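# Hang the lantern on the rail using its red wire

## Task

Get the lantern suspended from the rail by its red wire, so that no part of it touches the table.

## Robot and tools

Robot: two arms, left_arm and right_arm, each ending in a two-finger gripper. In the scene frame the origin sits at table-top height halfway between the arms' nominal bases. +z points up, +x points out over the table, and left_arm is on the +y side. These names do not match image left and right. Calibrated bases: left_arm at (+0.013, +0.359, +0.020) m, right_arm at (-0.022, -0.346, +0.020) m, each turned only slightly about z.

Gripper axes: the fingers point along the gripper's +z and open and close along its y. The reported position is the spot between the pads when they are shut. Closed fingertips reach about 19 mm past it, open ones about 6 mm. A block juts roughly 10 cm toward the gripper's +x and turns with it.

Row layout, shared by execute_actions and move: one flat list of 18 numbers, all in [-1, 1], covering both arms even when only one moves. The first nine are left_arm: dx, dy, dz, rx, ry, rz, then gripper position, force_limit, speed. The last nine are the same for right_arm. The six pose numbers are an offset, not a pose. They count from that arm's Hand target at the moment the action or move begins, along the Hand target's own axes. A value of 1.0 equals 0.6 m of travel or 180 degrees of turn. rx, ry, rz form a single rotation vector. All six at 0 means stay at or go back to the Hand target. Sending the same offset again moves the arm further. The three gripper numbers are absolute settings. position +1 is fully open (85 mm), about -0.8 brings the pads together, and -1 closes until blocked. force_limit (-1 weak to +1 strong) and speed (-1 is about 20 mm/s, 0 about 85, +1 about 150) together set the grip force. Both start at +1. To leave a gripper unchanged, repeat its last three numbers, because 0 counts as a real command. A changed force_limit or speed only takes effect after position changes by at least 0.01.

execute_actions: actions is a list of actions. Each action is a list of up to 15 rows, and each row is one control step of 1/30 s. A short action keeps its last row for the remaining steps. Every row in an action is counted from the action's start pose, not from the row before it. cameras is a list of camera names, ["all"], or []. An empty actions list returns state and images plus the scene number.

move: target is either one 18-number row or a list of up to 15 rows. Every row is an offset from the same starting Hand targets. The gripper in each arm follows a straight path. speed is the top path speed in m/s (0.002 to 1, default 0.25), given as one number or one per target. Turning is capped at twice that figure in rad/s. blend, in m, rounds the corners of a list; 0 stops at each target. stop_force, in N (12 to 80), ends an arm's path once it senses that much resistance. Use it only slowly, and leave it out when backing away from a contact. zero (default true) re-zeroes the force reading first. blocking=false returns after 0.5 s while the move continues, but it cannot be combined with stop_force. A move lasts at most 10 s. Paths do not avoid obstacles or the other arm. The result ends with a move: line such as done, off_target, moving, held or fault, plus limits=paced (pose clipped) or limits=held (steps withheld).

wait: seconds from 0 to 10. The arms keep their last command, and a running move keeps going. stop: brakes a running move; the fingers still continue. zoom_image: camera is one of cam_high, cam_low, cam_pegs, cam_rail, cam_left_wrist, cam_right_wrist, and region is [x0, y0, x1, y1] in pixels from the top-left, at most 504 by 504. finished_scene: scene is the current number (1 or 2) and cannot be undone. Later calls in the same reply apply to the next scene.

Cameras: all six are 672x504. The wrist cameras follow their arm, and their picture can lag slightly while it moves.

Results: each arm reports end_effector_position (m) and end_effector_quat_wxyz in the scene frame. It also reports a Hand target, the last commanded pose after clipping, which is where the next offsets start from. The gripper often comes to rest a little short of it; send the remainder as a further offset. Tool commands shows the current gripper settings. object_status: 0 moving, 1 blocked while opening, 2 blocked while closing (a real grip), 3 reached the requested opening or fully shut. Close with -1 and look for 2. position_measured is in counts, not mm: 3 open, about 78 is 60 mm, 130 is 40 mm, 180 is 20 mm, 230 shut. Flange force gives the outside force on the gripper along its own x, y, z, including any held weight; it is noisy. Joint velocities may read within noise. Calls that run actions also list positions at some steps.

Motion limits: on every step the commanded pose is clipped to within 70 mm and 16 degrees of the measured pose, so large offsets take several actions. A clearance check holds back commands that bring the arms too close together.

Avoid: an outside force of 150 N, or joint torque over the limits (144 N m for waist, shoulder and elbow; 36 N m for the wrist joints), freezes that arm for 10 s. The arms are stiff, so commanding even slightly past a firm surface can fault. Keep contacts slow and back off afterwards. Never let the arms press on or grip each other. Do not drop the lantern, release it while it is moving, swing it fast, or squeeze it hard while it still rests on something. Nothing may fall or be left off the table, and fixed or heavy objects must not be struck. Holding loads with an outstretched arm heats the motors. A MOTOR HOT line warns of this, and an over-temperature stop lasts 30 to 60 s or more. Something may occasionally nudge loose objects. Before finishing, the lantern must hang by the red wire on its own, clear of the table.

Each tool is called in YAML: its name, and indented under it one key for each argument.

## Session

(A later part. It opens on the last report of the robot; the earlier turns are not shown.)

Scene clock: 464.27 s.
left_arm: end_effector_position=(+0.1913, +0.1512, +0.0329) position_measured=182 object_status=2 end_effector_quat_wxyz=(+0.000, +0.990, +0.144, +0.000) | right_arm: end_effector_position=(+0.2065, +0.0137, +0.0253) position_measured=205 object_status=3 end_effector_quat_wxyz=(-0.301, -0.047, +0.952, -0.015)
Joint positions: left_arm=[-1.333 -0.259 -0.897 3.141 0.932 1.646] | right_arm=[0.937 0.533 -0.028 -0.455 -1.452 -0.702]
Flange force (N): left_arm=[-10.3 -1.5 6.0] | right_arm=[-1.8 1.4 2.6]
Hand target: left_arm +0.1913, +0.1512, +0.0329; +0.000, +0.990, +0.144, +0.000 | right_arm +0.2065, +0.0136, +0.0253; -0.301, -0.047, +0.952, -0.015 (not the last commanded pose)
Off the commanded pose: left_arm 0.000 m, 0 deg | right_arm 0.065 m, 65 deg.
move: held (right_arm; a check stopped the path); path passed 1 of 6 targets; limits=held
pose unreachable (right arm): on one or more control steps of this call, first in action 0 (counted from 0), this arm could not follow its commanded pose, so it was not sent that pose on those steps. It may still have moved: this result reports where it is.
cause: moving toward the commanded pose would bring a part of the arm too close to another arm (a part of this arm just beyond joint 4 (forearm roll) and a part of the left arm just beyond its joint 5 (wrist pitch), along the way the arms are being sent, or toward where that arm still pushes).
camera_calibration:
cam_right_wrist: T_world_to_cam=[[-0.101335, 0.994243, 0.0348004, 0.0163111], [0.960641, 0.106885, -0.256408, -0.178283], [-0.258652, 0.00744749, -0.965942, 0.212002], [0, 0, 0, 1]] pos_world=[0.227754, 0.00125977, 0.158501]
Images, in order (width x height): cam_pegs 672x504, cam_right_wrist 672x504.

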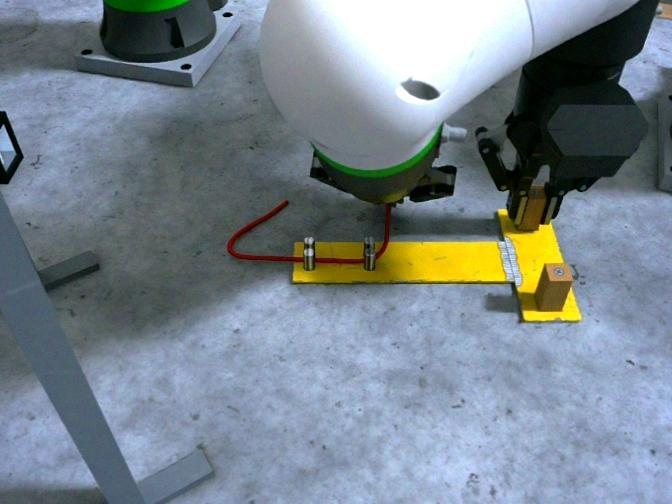

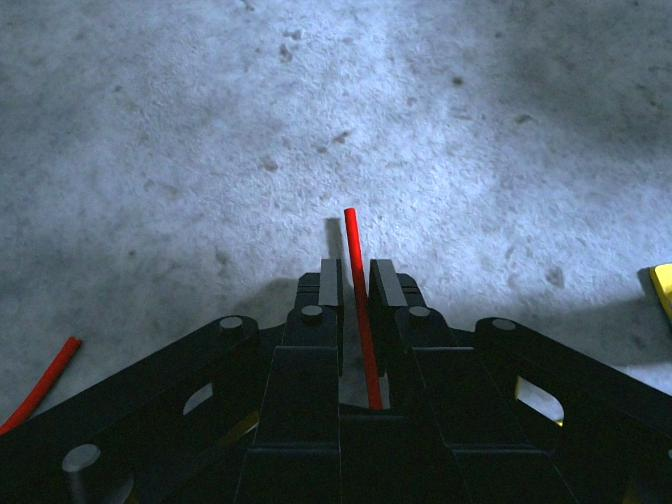

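move:
  target:
    - [0,0,0,0,0,0,-1,0,-1,0.115,0,-0.164,0,0,0,-0.6,0,-1]
    - [0,0,0,0,0,0,-1,0,-1,0.115,0,-0.164,0,-0.194,0,-0.6,0,-1]
  speed: 0.2

move:
  target: [0,0,0,0,0,0,-1,0,-1,0,0,0,0,0,0.444,-1,0,-1]
  speed: 0.5
  cameras: ["cam_right_wrist","cam_pegs"]

Scene clock: 484.50 s.
left_arm: end_effector_position=(+0.1913, +0.1512, +0.0329) position_measured=182 object_status=2 end_effector_quat_wxyz=(+0.000, +0.990, +0.144, +0.000) | right_arm: end_effector_position=(+0.2067, +0.0136, +0.1455) position_measured=205 object_status=3 end_effector_quat_wxyz=(-0.001, -0.049, +0.999, +0.000)
Joint positions: left_arm=[-1.333 -0.259 -0.897 3.141 0.932 1.646] | right_arm=[1.29 0.013 -0.36 -0.003 -1.198 -1.213]
Flange force (N): left_arm=[-9.0 -4.1 5.5] | right_arm=[0.8 -1.6 3.3]
Hand target: left_arm +0.1913, +0.1512, +0.0329; +0.000, +0.990, +0.144, +0.000 | right_arm +0.2067, +0.0136, +0.1455; -0.001, -0.049, +0.999, +0.000
Off the commanded pose: left_arm 0.000 m, 0 deg | right_arm 0.000 m, 0 deg.
move: done

Scene clock: 486.27 s.
left_arm: end_effector_position=(+0.1913, +0.1512, +0.0329) position_measured=182 object_status=2 end_effector_quat_wxyz=(+0.000, +0.990, +0.144, +0.000) | right_arm: end_effector_position=(+0.2067, +0.0136, +0.1455) position_measured=231 object_status=3 end_effector_quat_wxyz=(-0.006, +0.407, +0.913, -0.001)
Joint positions: left_arm=[-1.333 -0.259 -0.897 3.141 0.932 1.646] | right_arm=[1.282 0.015 -0.355 -0.014 -1.201 -2.138]
Flange force (N): left_arm=[-9.2 -4.2 5.6] | right_arm=[-0.4 -2.4 3.5]
Hand target: left_arm +0.1913, +0.1512, +0.0329; +0.000, +0.990, +0.144, +0.000 | right_arm +0.2067, +0.0136, +0.1455; -0.006, +0.407, +0.913, -0.001 (not the last commanded pose)
Off the commanded pose: left_arm 0.000 m, 0 deg | right_arm 0.000 m, 26 deg.
move: held (right_arm; a check stopped the path); limits=held
pose unreachable (right arm): on one or more control steps of this call, first in action 0 (counted from 0), this arm could not follow its commanded pose, so it was not sent that pose on those steps. It may still have moved: this result reports where it is.
cause: moving toward the commanded pose would bring a part of the arm too close to another arm (this arm's gripper and a part of the left arm just beyond its joint 5 (wrist pitch), where that arm would come to rest).
camera_calibration:
cam_right_wrist: T_world_to_cam=[[0.728642, 0.684599, 0.0201192, -0.152961], [0.640178, -0.691216, 0.335249, -0.156638], [0.243418, -0.231397, -0.941915, 0.224183], [0, 0, 0, 1]] pos_world=[0.15716, 0.0483217, 0.266752]
Images, in order (width x height): cam_pegs 672x504, cam_right_wrist 672x504.

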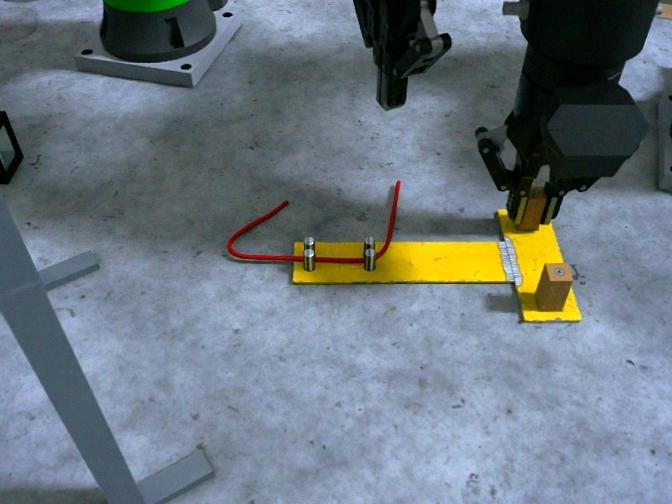

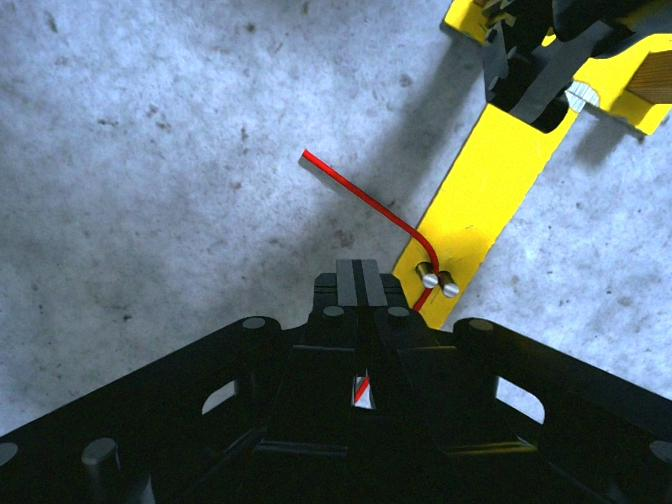

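move:
  target: [0,0,0,0,0,0,0.2,0,-1,-0.124,-0.1115,0,0,0,0,-1,0,-1]

move:
  target:
    - [0,0,-0.167,0,0,0,0.2,0,-1,0,0,0,0,0,0,-1,0,-1]
    - [0.1667,0,-0.167,0,0,0,0.2,0,-1,0,0,0,0,0,0.14,-1,0,-1]
  cameras: ["cam_left_wrist","cam_pegs"]

Scene clock: 501.33 s.
left_arm: end_effector_position=(+0.1913, +0.1512, +0.0329) position_measured=104 object_status=0 end_effector_quat_wxyz=(+0.000, +0.990, +0.144, +0.000) | right_arm: end_effector_position=(+0.2068, -0.0865, +0.1451) position_measured=231 object_status=3 end_effector_quat_wxyz=(-0.006, +0.407, +0.913, -0.001)
Joint positions: left_arm=[-1.333 -0.259 -0.897 3.141 0.932 1.646] | right_arm=[1.199 -0.2 -0.55 -0.014 -1.221 -2.055]
Flange force (N): left_arm=[-9.0 -3.8 3.4] | right_arm=[-0.1 -1.2 3.2]
Hand target: left_arm +0.1913, +0.1512, +0.0329; +0.000, +0.990, +0.144, +0.000 | right_arm +0.2068, -0.0865, +0.1451; -0.006, +0.407, +0.913, -0.001
Off the commanded pose: left_arm 0.000 m, 0 deg | right_arm 0.000 m, 0 deg.
move: done

Scene clock: 503.43 s.
left_arm: end_effector_position=(+0.2871, +0.1797, +0.1332) position_measured=104 object_status=3 end_effector_quat_wxyz=(+0.000, +0.990, +0.144, +0.000) | right_arm: end_effector_position=(+0.2067, -0.0866, +0.1451) position_measured=231 object_status=3 end_effector_quat_wxyz=(-0.006, +0.596, +0.803, -0.002)
Joint positions: left_arm=[-0.963 -0.247 -0.621 3.141 1.196 1.276] | right_arm=[1.199 -0.2 -0.55 -0.014 -1.221 -2.495]
Flange force (N): left_arm=[-7.5 -1.0 3.5] | right_arm=[-1.3 -1.1 3.1]
Hand target: left_arm +0.2871, +0.1797, +0.1332; +0.000, +0.990, +0.144, +0.000 | right_arm +0.2068, -0.0865, +0.1451; -0.006, +0.596, +0.803, -0.002
Off the commanded pose: left_arm 0.000 m, 0 deg | right_arm 0.000 m, 0 deg.
move: done
camera_calibration:
cam_left_wrist: T_world_to_cam=[[0.274433, -0.96133, 0.023054, 0.0944291], [-0.901493, -0.24886, 0.354089, 0.271275], [-0.334659, -0.117957, -0.934928, 0.370136], [0, 0, 0, 1]] pos_world=[0.342507, 0.201947, 0.247818]
Images, in order (width x height): cam_pegs 672x504, cam_left_wrist 672x504.

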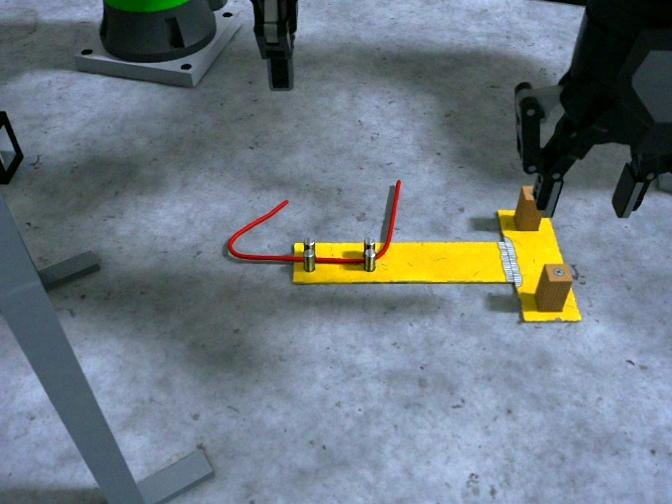

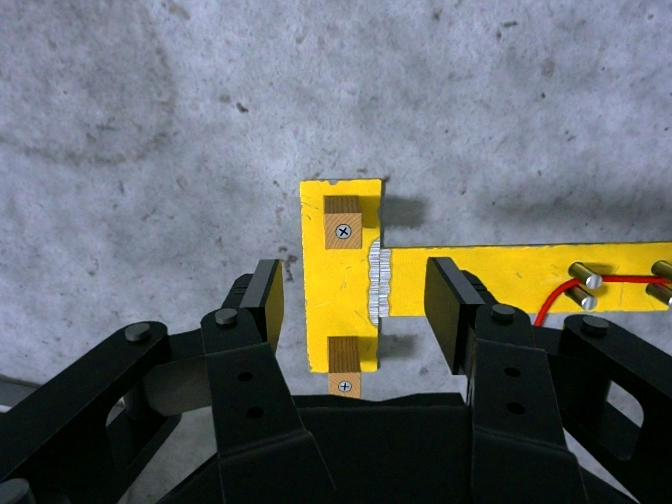

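move:
  target: [0.005,0,0.166,0,0,0,0.2,0,-1,0,0,0,0,0,0,-1,0,-1]
  speed: 0.1
  stop_force: 20
  cameras: ["cam_left_wrist","cam_pegs"]

move:
  target: [0,0,0,0,0,0,-1,0,-1,0,0,0,0,0,0,-1,0,-1]

Scene clock: 513.13 s.
left_arm: end_effector_position=(+0.2900, +0.1805, +0.0336) position_measured=104 object_status=3 end_effector_quat_wxyz=(+0.000, +0.990, +0.144, +0.000) | right_arm: end_effector_position=(+0.2068, -0.0865, +0.1451) position_measured=231 object_status=3 end_effector_quat_wxyz=(-0.006, +0.596, +0.803, -0.002)
Joint positions: left_arm=[-0.953 -0.083 -0.755 3.141 0.898 1.267] | right_arm=[1.199 -0.2 -0.55 -0.014 -1.221 -2.495]
Flange force (N): left_arm=[-8.8 -1.8 2.2] | right_arm=[-1.1 -1.4 3.7]
Hand target: left_arm +0.2901, +0.1805, +0.0336; +0.000, +0.990, +0.144, +0.000 | right_arm +0.2068, -0.0865, +0.1451; -0.006, +0.596, +0.803, -0.002
Off the commanded pose: left_arm 0.000 m, 0 deg | right_arm 0.000 m, 0 deg.
move: done
camera_calibration:
cam_left_wrist: T_world_to_cam=[[0.274433, -0.96133, 0.023054, 0.0966985], [-0.901493, -0.24886, 0.354089, 0.309356], [-0.334659, -0.117957, -0.934928, 0.278082], [0, 0, 0, 1]] pos_world=[0.345407, 0.202747, 0.148218]
Images, in order (width x height): cam_pegs 672x504, cam_left_wrist 672x504.

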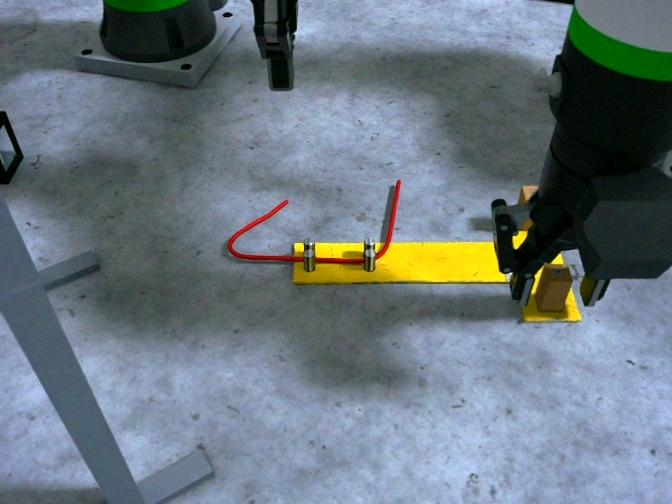

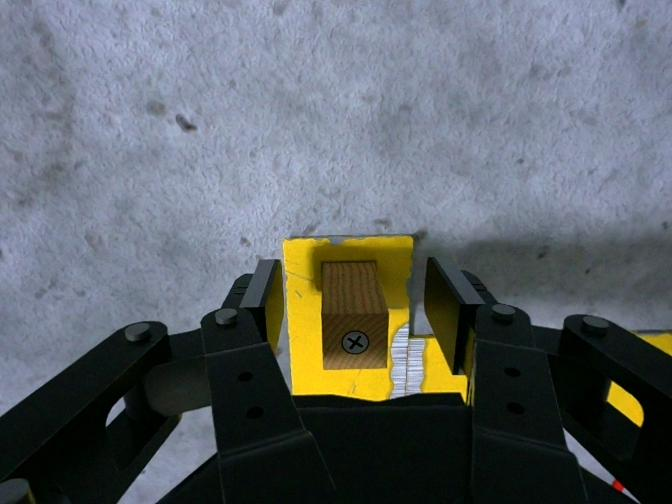

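Scene clock: 515.03 s.
left_arm: end_effector_position=(+0.2901, +0.1805, +0.0336) position_measured=182 object_status=0 end_effector_quat_wxyz=(+0.000, +0.990, +0.144, +0.000) | right_arm: end_effector_position=(+0.2068, -0.0865, +0.1451) position_measured=231 object_status=3 end_effector_quat_wxyz=(-0.006, +0.596, +0.803, -0.002)
Joint positions: left_arm=[-0.953 -0.083 -0.755 3.141 0.898 1.267] | right_arm=[1.199 -0.2 -0.55 -0.014 -1.221 -2.495]
Flange force (N): left_arm=[-17.5 -6.8 -29.2] | right_arm=[-0.6 -2.2 3.3]
Hand target: left_arm +0.2901, +0.1805, +0.0336; +0.000, +0.990, +0.144, +0.000 | right_arm +0.2068, -0.0865, +0.1451; -0.006, +0.596, +0.803, -0.002
Off the commanded pose: left_arm 0.000 m, 0 deg | right_arm 0.000 m, 0 deg.
move: done

move:
  target: [0,0,-0.002,0,0,0,-1,0,-1,0.176,0.0317,0.07,0,0,-0.444,-0.35,0,-1]
  cameras: ["cam_right_wrist","cam_pegs"]

Scene clock: 524.77 s.
left_arm: end_effector_position=(+0.2901, +0.1805, +0.0347) position_measured=182 object_status=2 end_effector_quat_wxyz=(+0.000, +0.990, +0.144, +0.000) | right_arm: end_effector_position=(+0.1960, +0.0024, +0.1106) position_measured=173 object_status=3 end_effector_quat_wxyz=(-0.006, +0.059, +0.998, +0.002)
Joint positions: left_arm=[-0.953 -0.086 -0.754 3.141 0.902 1.267] | right_arm=[1.302 0.013 -0.446 -0.013 -1.111 -1.437]
Flange force (N): left_arm=[-8.8 -1.7 4.6] | right_arm=[1.4 -1.5 2.9]
Hand target: left_arm +0.2901, +0.1805, +0.0347; +0.000, +0.990, +0.144, +0.000 | right_arm +0.1960, +0.0024, +0.1106; -0.005, +0.059, +0.998, +0.001 (not the last commanded pose)
Off the commanded pose: left_arm 0.000 m, 0 deg | right_arm 0.019 m, 13 deg.
move: held (right_arm; a check stopped the path); limits=held
pose unreachable (right arm): on one or more control steps of this call, first in action 0 (counted from 0), this arm could not follow its commanded pose, so it was not sent that pose on those steps. It may still have moved: this result reports where it is.
cause: moving toward the commanded pose would bring a part of the arm too close to another arm (a part of this arm just beyond joint 5 (wrist pitch) and a part of the left arm just beyond its joint 4 (forearm roll), along the way the arms are being sent, or toward where that arm still pushes).
camera_calibration:
cam_right_wrist: T_world_to_cam=[[0.0960134, 0.994953, 0.0291631, -0.0145025], [0.936817, -0.100227, 0.335153, -0.205342], [0.336385, -0.00485866, -0.941712, 0.172513], [0, 0, 0, 1]] pos_world=[0.135729, -0.00531329, 0.231701]
Images, in order (width x height): cam_pegs 672x504, cam_right_wrist 672x504.

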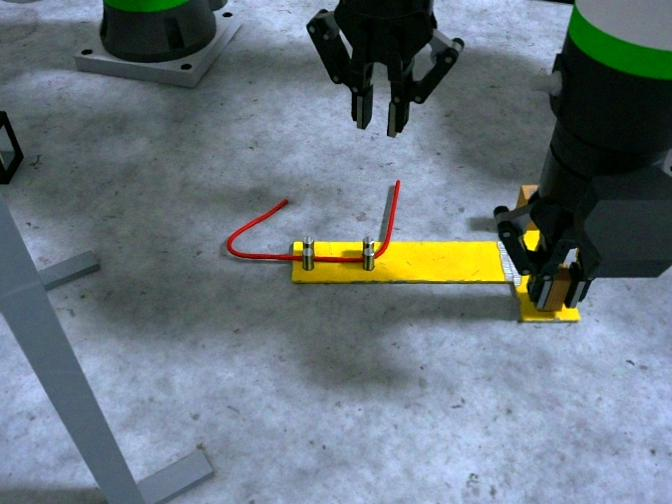

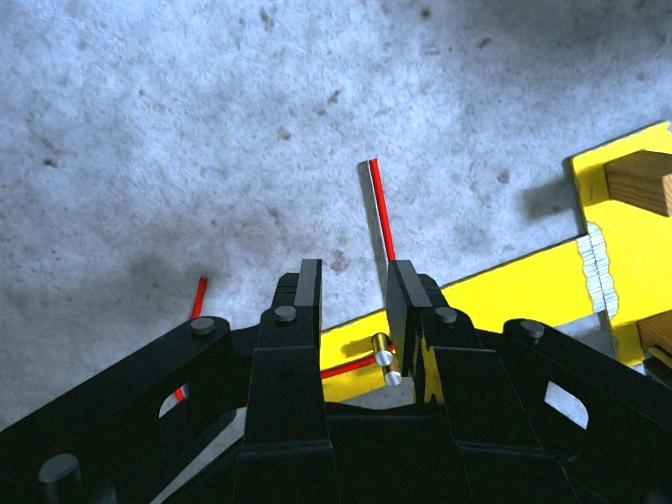

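move:
  target:
    - [0,0,0,0,0,0,-1,0,-1,0,-0.03,0,-0.111,0.013,-0.075,-0.35,0,-1]
    - [0,0,0,0,0,0,-1,0,-1,0.0088,0.0318,0.05,-0.111,0.013,-0.075,-0.35,0,-1]
  cameras: ["cam_right_wrist","cam_pegs"]
  speed: 0.15

Scene clock: 542.03 s.
left_arm: end_effector_position=(+0.2901, +0.1805, +0.0347) position_measured=182 object_status=2 end_effector_quat_wxyz=(+0.000, +0.990, +0.144, +0.000) | right_arm: end_effector_position=(+0.1927, +0.0220, +0.0807) position_measured=173 object_status=3 end_effector_quat_wxyz=(-0.015, -0.058, +0.983, +0.176)
Joint positions: left_arm=[-0.953 -0.086 -0.754 3.141 0.902 1.267] | right_arm=[1.195 -0.085 -0.601 -0.245 -0.754 -0.946]
Flange force (N): left_arm=[-8.7 -1.9 4.7] | right_arm=[1.6 -1.5 2.6]
Hand target: left_arm +0.2901, +0.1805, +0.0347; +0.000, +0.990, +0.144, +0.000 | right_arm +0.1927, +0.0220, +0.0807; -0.015, -0.058, +0.983, +0.176
Off the commanded pose: left_arm 0.000 m, 0 deg | right_arm 0.000 m, 0 deg.
move: done
camera_calibration:
cam_right_wrist: T_world_to_cam=[[-0.129292, 0.918924, 0.372641, -0.0155464], [0.947685, 0.0039046, 0.319182, -0.193385], [0.291849, 0.394414, -0.871356, 0.139757], [0, 0, 0, 1]] pos_world=[0.14047, -0.0400813, 0.189297]
Images, in order (width x height): cam_pegs 672x504, cam_right_wrist 672x504.

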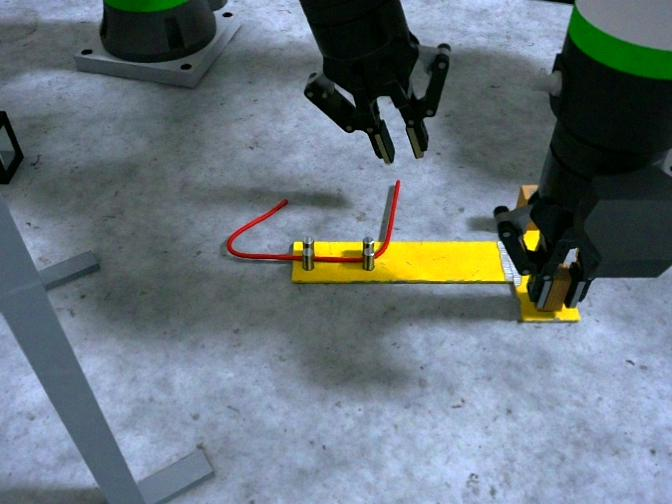

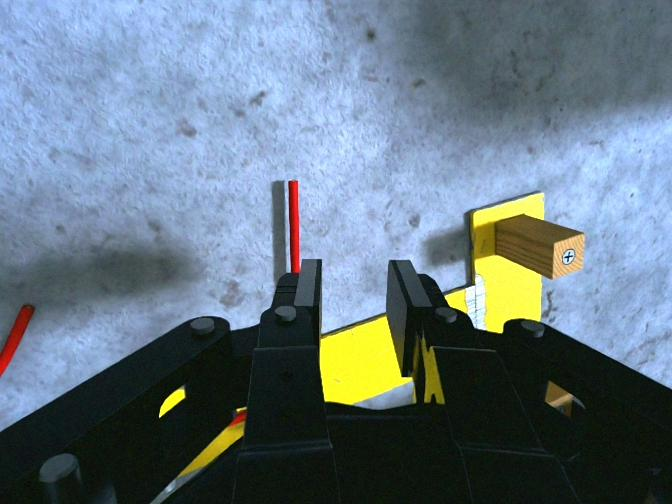

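move:
  target: [0,0,0,0,0,0,-1,0,-1,0,-0.0317,0.086,0,0,0,-0.35,0,-1]
  speed: 0.05
  stop_force: 15
  cameras: ["cam_right_wrist","cam_pegs"]

Scene clock: 548.57 s.
left_arm: end_effector_position=(+0.2901, +0.1805, +0.0347) position_measured=182 object_status=2 end_effector_quat_wxyz=(+0.000, +0.990, +0.144, +0.000) | right_arm: end_effector_position=(+0.1922, +0.0221, +0.0257) position_measured=173 object_status=3 end_effector_quat_wxyz=(-0.015, -0.058, +0.983, +0.176)
Joint positions: left_arm=[-0.953 -0.086 -0.754 3.141 0.902 1.267] | right_arm=[1.191 0.024 -0.644 -0.297 -0.609 -0.876]
Flange force (N): left_arm=[-8.4 -1.4 4.6] | right_arm=[2.3 -1.1 1.2]
Hand target: left_arm +0.2901, +0.1805, +0.0347; +0.000, +0.990, +0.144, +0.000 | right_arm +0.1922, +0.0221, +0.0257; -0.015, -0.058, +0.983, +0.176
Off the commanded pose: left_arm 0.000 m, 0 deg | right_arm 0.000 m, 0 deg.
move: done
camera_calibration:
cam_right_wrist: T_world_to_cam=[[-0.12938, 0.918924, 0.372611, 0.00480833], [0.947674, 0.00399031, 0.319215, -0.175357], [0.291848, 0.394414, -0.871357, 0.0919396], [0, 0, 0, 1]] pos_world=[0.139971, -0.039981, 0.134297]
Images, in order (width x height): cam_pegs 672x504, cam_right_wrist 672x504.

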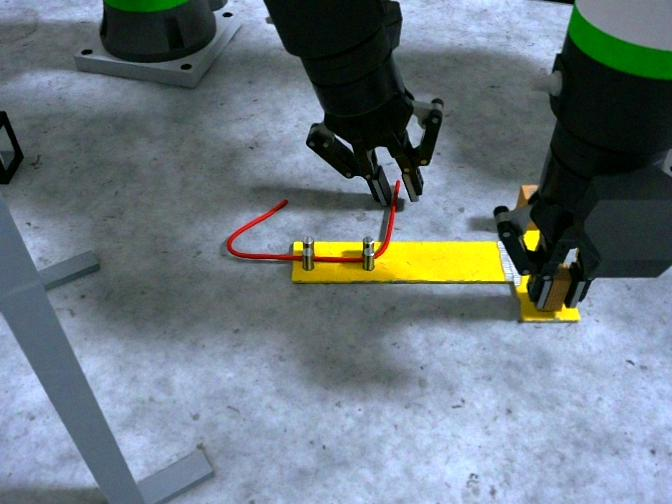

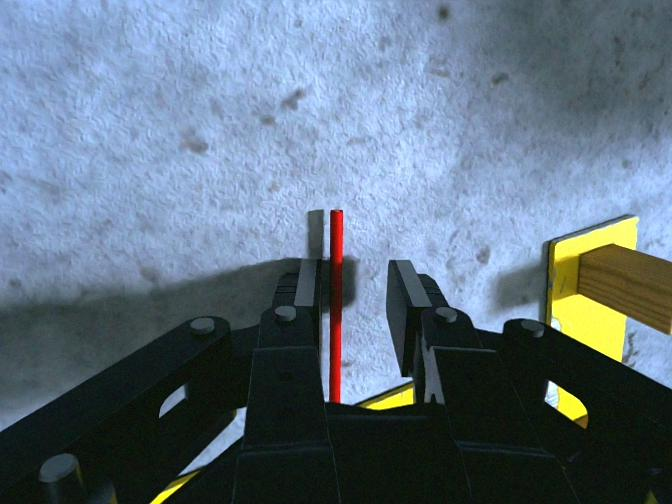

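move:
  target: [0,0,0,0,0,0,-1,0,-1,0,-0.0085,-0.0033,0,0,0,-0.35,0,-1]
  speed: 0.05

move:
  target: [0,0,0,0,0,0,-1,0,-1,0,0,0,0,0,0,-1,0,-1]
  cameras: ["cam_right_wrist","cam_pegs"]

Scene clock: 553.37 s.
left_arm: end_effector_position=(+0.2901, +0.1805, +0.0347) position_measured=182 object_status=2 end_effector_quat_wxyz=(+0.000, +0.990, +0.144, +0.000) | right_arm: end_effector_position=(+0.1928, +0.0167, +0.0258) position_measured=173 object_status=3 end_effector_quat_wxyz=(-0.015, -0.058, +0.983, +0.176)
Joint positions: left_arm=[-0.953 -0.086 -0.754 3.141 0.902 1.267] | right_arm=[1.183 0.015 -0.652 -0.3 -0.612 -0.866]
Flange force (N): left_arm=[-9.3 -1.7 4.3] | right_arm=[2.2 -1.7 1.2]
Hand target: left_arm +0.2901, +0.1805, +0.0347; +0.000, +0.990, +0.144, +0.000 | right_arm +0.1928, +0.0166, +0.0258; -0.015, -0.058, +0.983, +0.176
Off the commanded pose: left_arm 0.000 m, 0 deg | right_arm 0.000 m, 0 deg.
move: done

Scene clock: 554.87 s.
left_arm: end_effector_position=(+0.2901, +0.1805, +0.0347) position_measured=182 object_status=2 end_effector_quat_wxyz=(+0.000, +0.990, +0.144, +0.000) | right_arm: end_effector_position=(+0.1928, +0.0166, +0.0258) position_measured=231 object_status=3 end_effector_quat_wxyz=(-0.015, -0.058, +0.983, +0.176)
Joint positions: left_arm=[-0.953 -0.086 -0.754 3.141 0.902 1.267] | right_arm=[1.183 0.015 -0.652 -0.3 -0.612 -0.866]
Flange force (N): left_arm=[-9.4 -2.2 4.4] | right_arm=[2.1 -1.4 1.7]
Hand target: left_arm +0.2901, +0.1805, +0.0347; +0.000, +0.990, +0.144, +0.000 | right_arm +0.1928, +0.0166, +0.0258; -0.015, -0.058, +0.983, +0.176
Off the commanded pose: left_arm 0.000 m, 0 deg | right_arm 0.000 m, 0 deg.
move: done
camera_calibration:
cam_right_wrist: T_world_to_cam=[[-0.129382, 0.918919, 0.372623, 0.00995157], [0.947702, 0.00402613, 0.319132, -0.175989], [0.291756, 0.394425, -0.871382, 0.093921], [0, 0, 0, 1]] pos_world=[0.140671, -0.0454809, 0.134297]
Images, in order (width x height): cam_pegs 672x504, cam_right_wrist 672x504.

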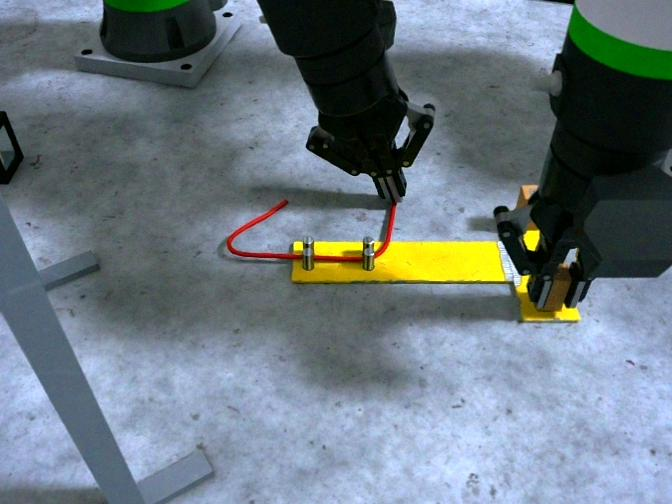

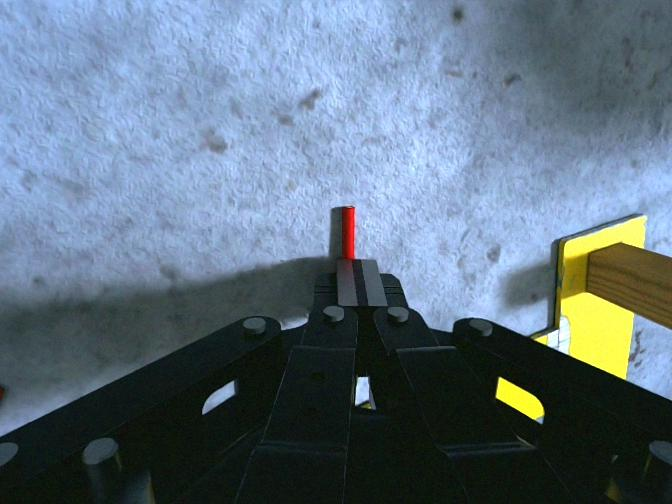

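move:
  target: [0,0,0,0,0,0,-1,0,-1,0,0,0,0,0,0,-0.45,0,-1]

move:
  target: [0,0,0,0,0,0,-1,0,-1,0,-0.0046,0.0125,0,0,0,-0.45,0,-1]
  speed: 0.006
  stop_force: 12
  cameras: ["cam_right_wrist","cam_pegs"]

Scene clock: 559.77 s.
left_arm: end_effector_position=(+0.2901, +0.1805, +0.0347) position_measured=182 object_status=2 end_effector_quat_wxyz=(+0.000, +0.990, +0.144, +0.000) | right_arm: end_effector_position=(+0.1928, +0.0166, +0.0258) position_measured=186 object_status=0 end_effector_quat_wxyz=(-0.015, -0.058, +0.983, +0.176)
Joint positions: left_arm=[-0.953 -0.086 -0.754 3.141 0.902 1.267] | right_arm=[1.183 0.015 -0.652 -0.3 -0.612 -0.866]
Flange force (N): left_arm=[-9.0 -1.7 4.7] | right_arm=[2.0 -1.4 1.4]
Hand target: left_arm +0.2901, +0.1805, +0.0347; +0.000, +0.990, +0.144, +0.000 | right_arm +0.1928, +0.0166, +0.0258; -0.015, -0.058, +0.983, +0.176
Off the commanded pose: left_arm 0.000 m, 0 deg | right_arm 0.000 m, 0 deg.
move: done

Scene clock: 560.60 s.
left_arm: end_effector_position=(+0.2901, +0.1805, +0.0347) position_measured=182 object_status=2 end_effector_quat_wxyz=(+0.000, +0.990, +0.144, +0.000) | right_arm: end_effector_position=(+0.1928, +0.0167, +0.0242) position_measured=186 object_status=3 end_effector_quat_wxyz=(-0.015, -0.058, +0.983, +0.176)
Joint positions: left_arm=[-0.953 -0.086 -0.754 3.141 0.902 1.267] | right_arm=[1.183 0.019 -0.653 -0.302 -0.608 -0.863]
Flange force (N): left_arm=[-9.8 -2.2 4.6] | right_arm=[9.7 -0.3 -31.0]
Hand target: left_arm +0.2901, +0.1805, +0.0347; +0.000, +0.990, +0.144, +0.000 | right_arm +0.1928, +0.0167, +0.0242; -0.015, -0.058, +0.983, +0.176 (not the last commanded pose)
Off the commanded pose: left_arm 0.000 m, 0 deg | right_arm 0.006 m, 0 deg.
move: contact (right_arm)
camera_calibration:
cam_right_wrist: T_world_to_cam=[[-0.129531, 0.918882, 0.372662, 0.0104326], [0.947686, 0.00414493, 0.319178, -0.17551], [0.291742, 0.39451, -0.871348, 0.0925753], [0, 0, 0, 1]] pos_world=[0.140672, -0.0453807, 0.132797]
Images, in order (width x height): cam_pegs 672x504, cam_right_wrist 672x504.

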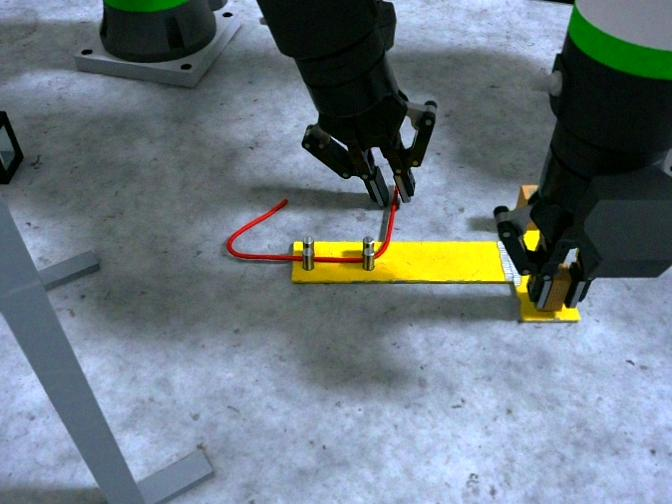

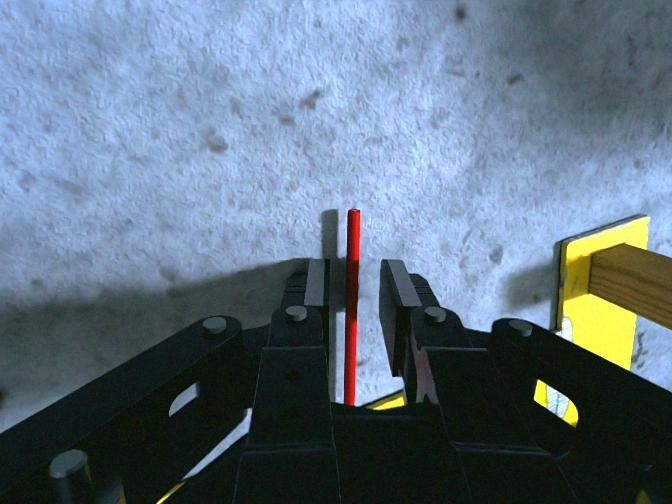

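move:
  target:
    - [0,0,0,0,0,0,-1,0,-1,0,0.0046,-0.0125,0,0,0,-0.45,0,-1]
    - [0,0,0,0,0,0,-1,0,-1,0,0.0046,-0.0125,0.064,0,0,-0.45,0,-1]
  cameras: ["cam_right_wrist"]

Scene clock: 569.63 s.
left_arm: end_effector_position=(+0.2901, +0.1805, +0.0347) position_measured=182 object_status=2 end_effector_quat_wxyz=(+0.000, +0.990, +0.144, +0.000) | right_arm: end_effector_position=(+0.1929, +0.0167, +0.0322) position_measured=186 object_status=3 end_effector_quat_wxyz=(-0.009, -0.060, +0.995, +0.077)
Joint positions: left_arm=[-0.953 -0.086 -0.754 3.141 0.902 1.267] | right_arm=[1.274 0.076 -0.582 -0.097 -0.776 -1.112]
Flange force (N): left_arm=[-8.6 -1.3 4.8] | right_arm=[1.8 -1.8 2.0]
Hand target: left_arm +0.2901, +0.1805, +0.0347; +0.000, +0.990, +0.144, +0.000 | right_arm +0.1929, +0.0167, +0.0322; -0.009, -0.060, +0.995, +0.077
Off the commanded pose: left_arm 0.000 m, 0 deg | right_arm 0.000 m, 0 deg.
move: done
camera_calibration:
cam_right_wrist: T_world_to_cam=[[-0.137967, 0.97397, 0.179854, 0.0144164], [0.939682, 0.0713359, 0.334529, -0.178196], [0.312991, 0.215159, -0.925064, 0.100091], [0, 0, 0, 1]] pos_world=[0.138109, -0.0228649, 0.14961]
Images, in order (width x height): cam_right_wrist 672x504.

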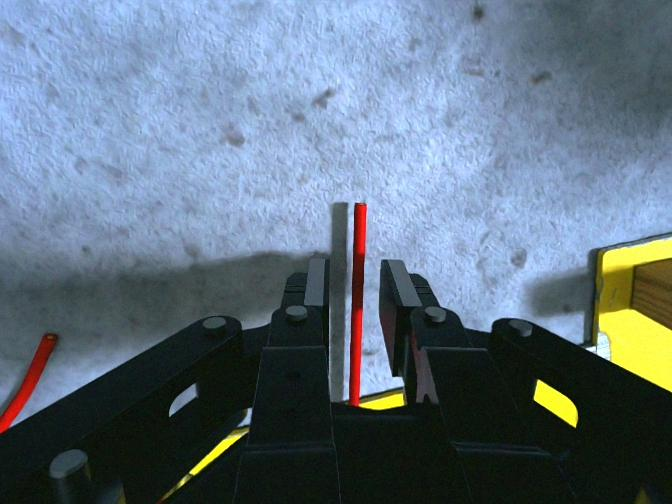

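move:
  target: [0,0,0,0,0,0,-1,0,-1,0,-0.0025,0.016,0,0,0,-0.45,0,-1]
  speed: 0.01
  stop_force: 12

move:
  target: [0,0,0,0,0,0,-1,0,-1,0,0,-0.001,0,0,0,-0.45,0,-1]

move:
  target: [0,0,0,0,0,0,-1,0,-1,0,0,0,0,0,0,-1,0,-1]
  cameras: ["cam_right_wrist"]

Scene clock: 575.70 s.
left_arm: end_effector_position=(+0.2901, +0.1805, +0.0347) position_measured=182 object_status=2 end_effector_quat_wxyz=(+0.000, +0.990, +0.144, +0.000) | right_arm: end_effector_position=(+0.1928, +0.0167, +0.0225) position_measured=186 object_status=3 end_effector_quat_wxyz=(-0.009, -0.060, +0.995, +0.077)
Joint positions: left_arm=[-0.953 -0.086 -0.754 3.141 0.902 1.267] | right_arm=[1.274 0.095 -0.59 -0.099 -0.75 -1.109]
Flange force (N): left_arm=[-9.4 -1.9 4.3] | right_arm=[1.4 -1.2 2.6]
Hand target: left_arm +0.2901, +0.1805, +0.0347; +0.000, +0.990, +0.144, +0.000 | right_arm +0.1928, +0.0167, +0.0225; -0.009, -0.060, +0.995, +0.077
Off the commanded pose: left_arm 0.000 m, 0 deg | right_arm 0.000 m, 0 deg.
move: done

Scene clock: 576.40 s.
left_arm: end_effector_position=(+0.2901, +0.1805, +0.0347) position_measured=182 object_status=2 end_effector_quat_wxyz=(+0.000, +0.990, +0.144, +0.000) | right_arm: end_effector_position=(+0.1927, +0.0166, +0.0231) position_measured=186 object_status=3 end_effector_quat_wxyz=(-0.009, -0.060, +0.995, +0.077)
Joint positions: left_arm=[-0.953 -0.086 -0.754 3.141 0.902 1.267] | right_arm=[1.274 0.094 -0.59 -0.099 -0.751 -1.109]
Flange force (N): left_arm=[-8.8 -1.7 4.7] | right_arm=[1.4 -1.5 2.3]
Hand target: left_arm +0.2901, +0.1805, +0.0347; +0.000, +0.990, +0.144, +0.000 | right_arm +0.1928, +0.0166, +0.0231; -0.009, -0.060, +0.995, +0.077
Off the commanded pose: left_arm 0.000 m, 0 deg | right_arm 0.000 m, 0 deg.
move: done

Scene clock: 577.67 s.
left_arm: end_effector_position=(+0.2901, +0.1805, +0.0347) position_measured=182 object_status=2 end_effector_quat_wxyz=(+0.000, +0.990, +0.144, +0.000) | right_arm: end_effector_position=(+0.1928, +0.0166, +0.0231) position_measured=226 object_status=0 end_effector_quat_wxyz=(-0.009, -0.060, +0.995, +0.077)
Joint positions: left_arm=[-0.953 -0.086 -0.754 3.141 0.902 1.267] | right_arm=[1.274 0.093 -0.59 -0.099 -0.751 -1.109]
Flange force (N): left_arm=[-9.8 1.0 5.3] | right_arm=[1.9 1.3 2.3]
Hand target: left_arm +0.2901, +0.1805, +0.0347; +0.000, +0.990, +0.144, +0.000 | right_arm +0.1928, +0.0166, +0.0231; -0.009, -0.060, +0.995, +0.077
Off the commanded pose: left_arm 0.000 m, 0 deg | right_arm 0.000 m, 0 deg.
move: done
camera_calibration:
cam_right_wrist: T_world_to_cam=[[-0.138001, 0.973964, 0.179859, 0.0161404], [0.939667, 0.0713581, 0.334565, -0.175054], [0.31302, 0.215177, -0.92505, 0.0917205], [0, 0, 0, 1]] pos_world=[0.138009, -0.0229649, 0.14051]
Images, in order (width x height): cam_right_wrist 672x504.

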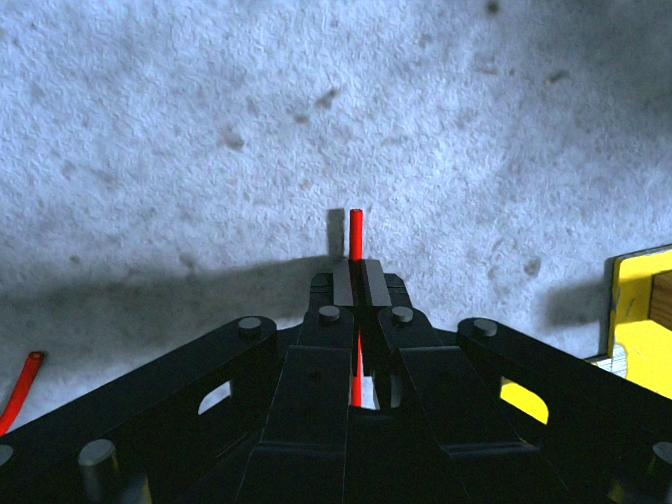

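move:
  target:
    - [0,0,0,0,0,0,-1,0,-1,-0.0043,-0.0328,-0.0051,0,0.0128,-0.0823,-1,0,-1]
    - [0,0,0,0,0,0,-1,0,-1,-0.0168,-0.0627,-0.0098,0,0.0257,-0.1647,-1,0,-1]
    - [0,0,0,0,0,0,-1,0,-1,-0.0363,-0.0876,-0.0137,0,0.0385,-0.247,-1,0,-1]
    - [0,0,0,0,0,0,-1,0,-1,-0.0438,-0.0947,-0.0148,0,0.0428,-0.2744,-1,0,-1]
  speed: 0.09
  blend: 0.003
  cameras: ["cam_right_wrist","cam_pegs"]

Scene clock: 595.63 s.
left_arm: end_effector_position=(+0.2901, +0.1805, +0.0347) position_measured=182 object_status=2 end_effector_quat_wxyz=(+0.000, +0.990, +0.144, +0.000) | right_arm: end_effector_position=(+0.2103, -0.0231, +0.0230) position_measured=226 object_status=2 end_effector_quat_wxyz=(-0.031, -0.343, +0.936, +0.073)
Joint positions: left_arm=[-0.953 -0.086 -0.754 3.141 0.902 1.267] | right_arm=[1.132 0.106 -0.548 -0.193 -0.864 -0.332]
Flange force (N): left_arm=[-8.0 2.3 5.1] | right_arm=[-0.1 6.6 3.5]
Hand target: left_arm +0.2901, +0.1805, +0.0347; +0.000, +0.990, +0.144, +0.000 | right_arm +0.2104, -0.0231, +0.0230; -0.031, -0.343, +0.936, +0.073 (not the last commanded pose)
Off the commanded pose: left_arm 0.000 m, 0 deg | right_arm 0.021 m, 17 deg.
move: held (right_arm; a check stopped the path); path passed 2 of 4 targets; limits=held
pose unreachable (right arm): on one or more control steps of this call, first in action 0 (counted from 0), this arm could not follow its commanded pose, so it was not sent that pose on those steps. It may still have moved: this result reports where it is.
cause: moving toward the commanded pose would bring a part of the arm too close to another arm (a part of this arm just beyond joint 4 (forearm roll) and a part of the left arm just beyond its joint 4 (forearm roll), where that arm would come to rest).
camera_calibration:
cam_right_wrist: T_world_to_cam=[[-0.650097, 0.737038, 0.184796, 0.159347], [0.74663, 0.574435, 0.335512, -0.136411], [0.141132, 0.356089, -0.923733, 0.134086], [0, 0, 0, 1]] pos_world=[0.186516, -0.0868317, 0.14018]
Images, in order (width x height): cam_pegs 672x504, cam_right_wrist 672x504.

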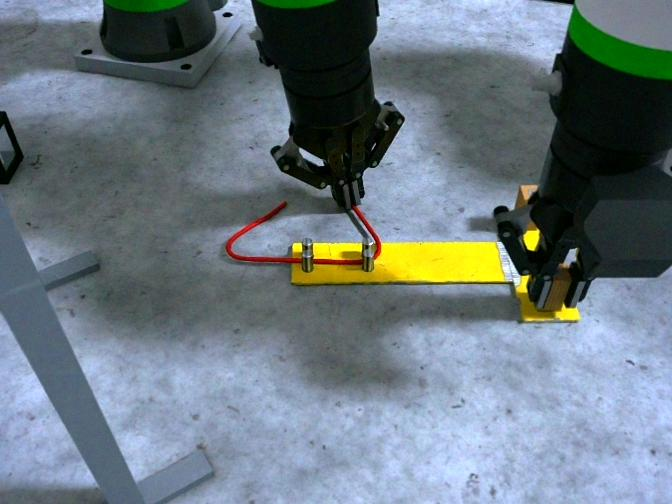

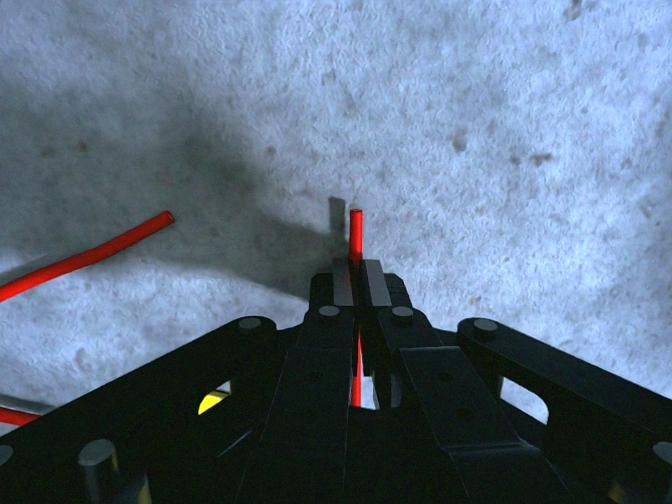

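move:
  target: [0,0,0,0,0,0,-1,0,-1,-0.008,-0.035,-0.0055,0,0,0,-1,0,-1]
  speed: 0.03
  cameras: ["cam_pegs"]

Scene clock: 602.33 s.
left_arm: end_effector_position=(+0.2901, +0.1805, +0.0347) position_measured=182 object_status=2 end_effector_quat_wxyz=(+0.000, +0.990, +0.144, +0.000) | right_arm: end_effector_position=(+0.2119, -0.0241, +0.0230) position_measured=226 object_status=2 end_effector_quat_wxyz=(-0.031, -0.343, +0.936, +0.073)
Joint positions: left_arm=[-0.953 -0.086 -0.754 3.141 0.902 1.267] | right_arm=[1.128 0.106 -0.548 -0.193 -0.864 -0.327]
Flange force (N): left_arm=[-7.8 2.5 5.2] | right_arm=[-0.5 2.8 2.8]
Hand target: left_arm +0.2901, +0.1805, +0.0347; +0.000, +0.990, +0.144, +0.000 | right_arm +0.2119, -0.0241, +0.0230; -0.031, -0.343, +0.936, +0.073 (not the last commanded pose)
Off the commanded pose: left_arm 0.000 m, 0 deg | right_arm 0.020 m, 0 deg.
move: held (right_arm; a check stopped the path); limits=held
pose unreachable (right arm): on one or more control steps of this call, first in action 0 (counted from 0), this arm could not follow its commanded pose, so it was not sent that pose on those steps. It may still have moved: this result reports where it is.
cause: moving toward the commanded pose would bring a part of the arm too close to another arm (a part of this arm just beyond joint 4 (forearm roll) and a part of the left arm just beyond its joint 4 (forearm roll), 4 mm apart when this arm was first held).
Images, in order (width x height): cam_pegs 672x504.

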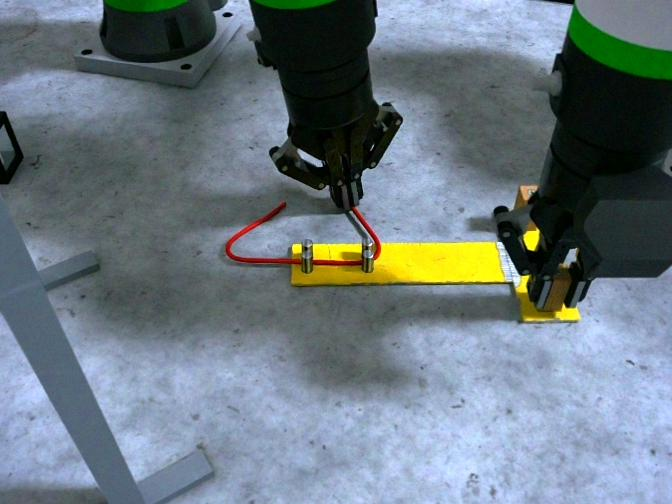

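move:
  target: [0,0,0,0,0,0,-1,0,-1,0,0.02,0.003,0,0,0,-1,0,-1]

move:
  target: [0,0,0,0,0,0,-1,0,-1,0,0,0,0,0,0,-0.5,0,-1]

move:
  target:
    - [0,0,0,0,0,0,-1,0,-1,0,0.025,-0.15,0,0,0,-0.5,0,-1]
    - [0,0,0,0,0,0,-1,0,-1,0,0.03,-0.2,0.0505,0,0,-0.5,0,-1]
  cameras: ["cam_pegs","cam_high","cam_low"]

Scene clock: 642.50 s.
left_arm: end_effector_position=(+0.2901, +0.1805, +0.0347) position_measured=182 object_status=2 end_effector_quat_wxyz=(+0.000, +0.990, +0.144, +0.000) | right_arm: end_effector_position=(+0.2092, -0.0209, +0.0230) position_measured=226 object_status=2 end_effector_quat_wxyz=(-0.031, -0.343, +0.936, +0.073)
Joint positions: left_arm=[-0.953 -0.086 -0.754 3.141 0.902 1.267] | right_arm=[1.138 0.107 -0.547 -0.192 -0.862 -0.337]
Flange force (N): left_arm=[-7.7 -1.3 4.7] | right_arm=[3.2 0.6 2.7]
Hand target: left_arm +0.2901, +0.1805, +0.0347; +0.000, +0.990, +0.144, +0.000 | right_arm +0.2091, -0.0210, +0.0230; -0.031, -0.343, +0.936, +0.073 (not the last commanded pose)
Off the commanded pose: left_arm 0.000 m, 0 deg | right_arm 0.008 m, 0 deg.
move: held (right_arm; a check stopped the path); limits=held
pose unreachable (right arm): on one or more control steps of this call, first in action 0 (counted from 0), this arm could not follow its commanded pose, so it was not sent that pose on those steps. It may still have moved: this result reports where it is.
cause: moving toward the commanded pose would bring a part of the arm too close to another arm (a part of this arm just beyond joint 4 (forearm roll) and a part of the left arm just beyond its joint 4 (forearm roll), where that arm would come to rest).

Scene clock: 643.43 s.
left_arm: end_effector_position=(+0.2901, +0.1805, +0.0347) position_measured=182 object_status=2 end_effector_quat_wxyz=(+0.000, +0.990, +0.144, +0.000) | right_arm: end_effector_position=(+0.2091, -0.0210, +0.0230) position_measured=192 object_status=0 end_effector_quat_wxyz=(-0.031, -0.343, +0.936, +0.073)
Joint positions: left_arm=[-0.953 -0.086 -0.754 3.141 0.902 1.267] | right_arm=[1.138 0.107 -0.547 -0.193 -0.862 -0.337]
Flange force (N): left_arm=[-9.0 -1.6 4.4] | right_arm=[1.7 -0.3 2.6]
Hand target: left_arm +0.2901, +0.1805, +0.0347; +0.000, +0.990, +0.144, +0.000 | right_arm +0.2091, -0.0210, +0.0230; -0.031, -0.343, +0.936, +0.073
Off the commanded pose: left_arm 0.000 m, 0 deg | right_arm 0.000 m, 0 deg.
move: done

Scene clock: 644.90 s.
left_arm: end_effector_position=(+0.2901, +0.1805, +0.0347) position_measured=182 object_status=2 end_effector_quat_wxyz=(+0.000, +0.990, +0.144, +0.000) | right_arm: end_effector_position=(+0.2106, -0.0213, +0.1444) position_measured=192 object_status=3 end_effector_quat_wxyz=(-0.004, -0.344, +0.939, -0.001)
Joint positions: left_arm=[-0.953 -0.086 -0.754 3.141 0.902 1.267] | right_arm=[1.255 -0.05 -0.424 -0.005 -1.203 -0.573]
Flange force (N): left_arm=[-9.3 -1.7 4.3] | right_arm=[2.4 0.5 3.3]
Hand target: left_arm +0.2901, +0.1805, +0.0347; +0.000, +0.990, +0.144, +0.000 | right_arm +0.2106, -0.0213, +0.1444; -0.004, -0.344, +0.939, -0.001
Off the commanded pose: left_arm 0.000 m, 0 deg | right_arm 0.000 m, 0 deg.
move: done
Images, in order (width x height): cam_high 672x504, cam_low 672x504, cam_pegs 672x504.

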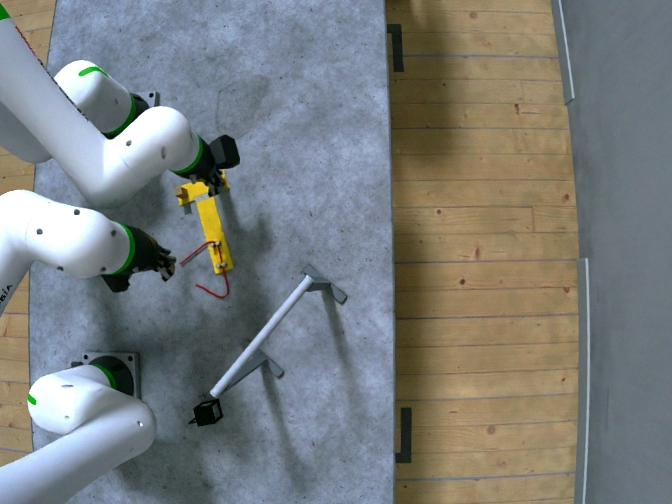

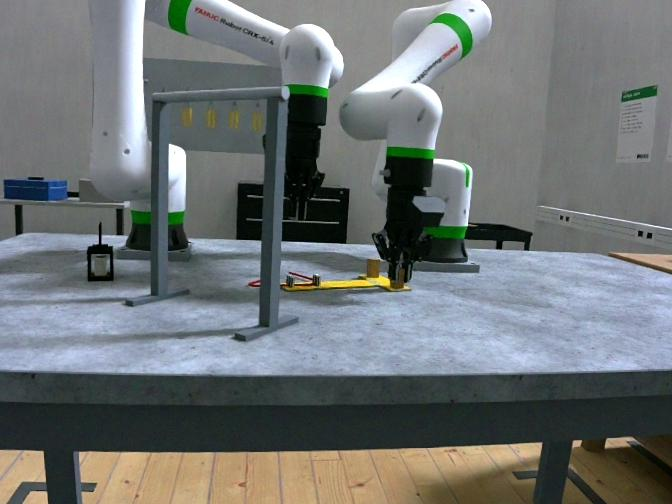

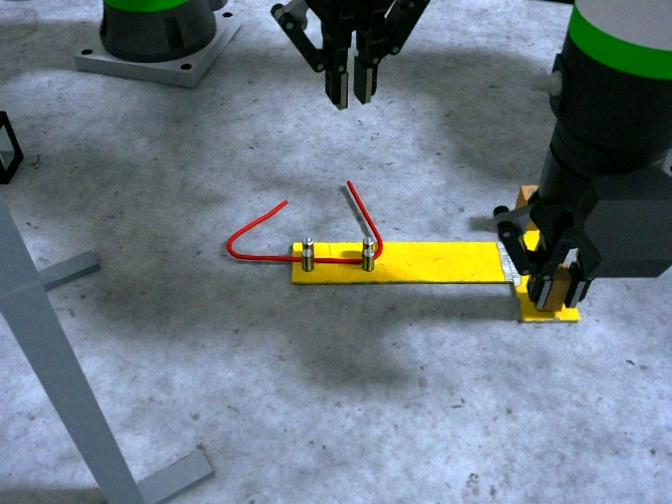

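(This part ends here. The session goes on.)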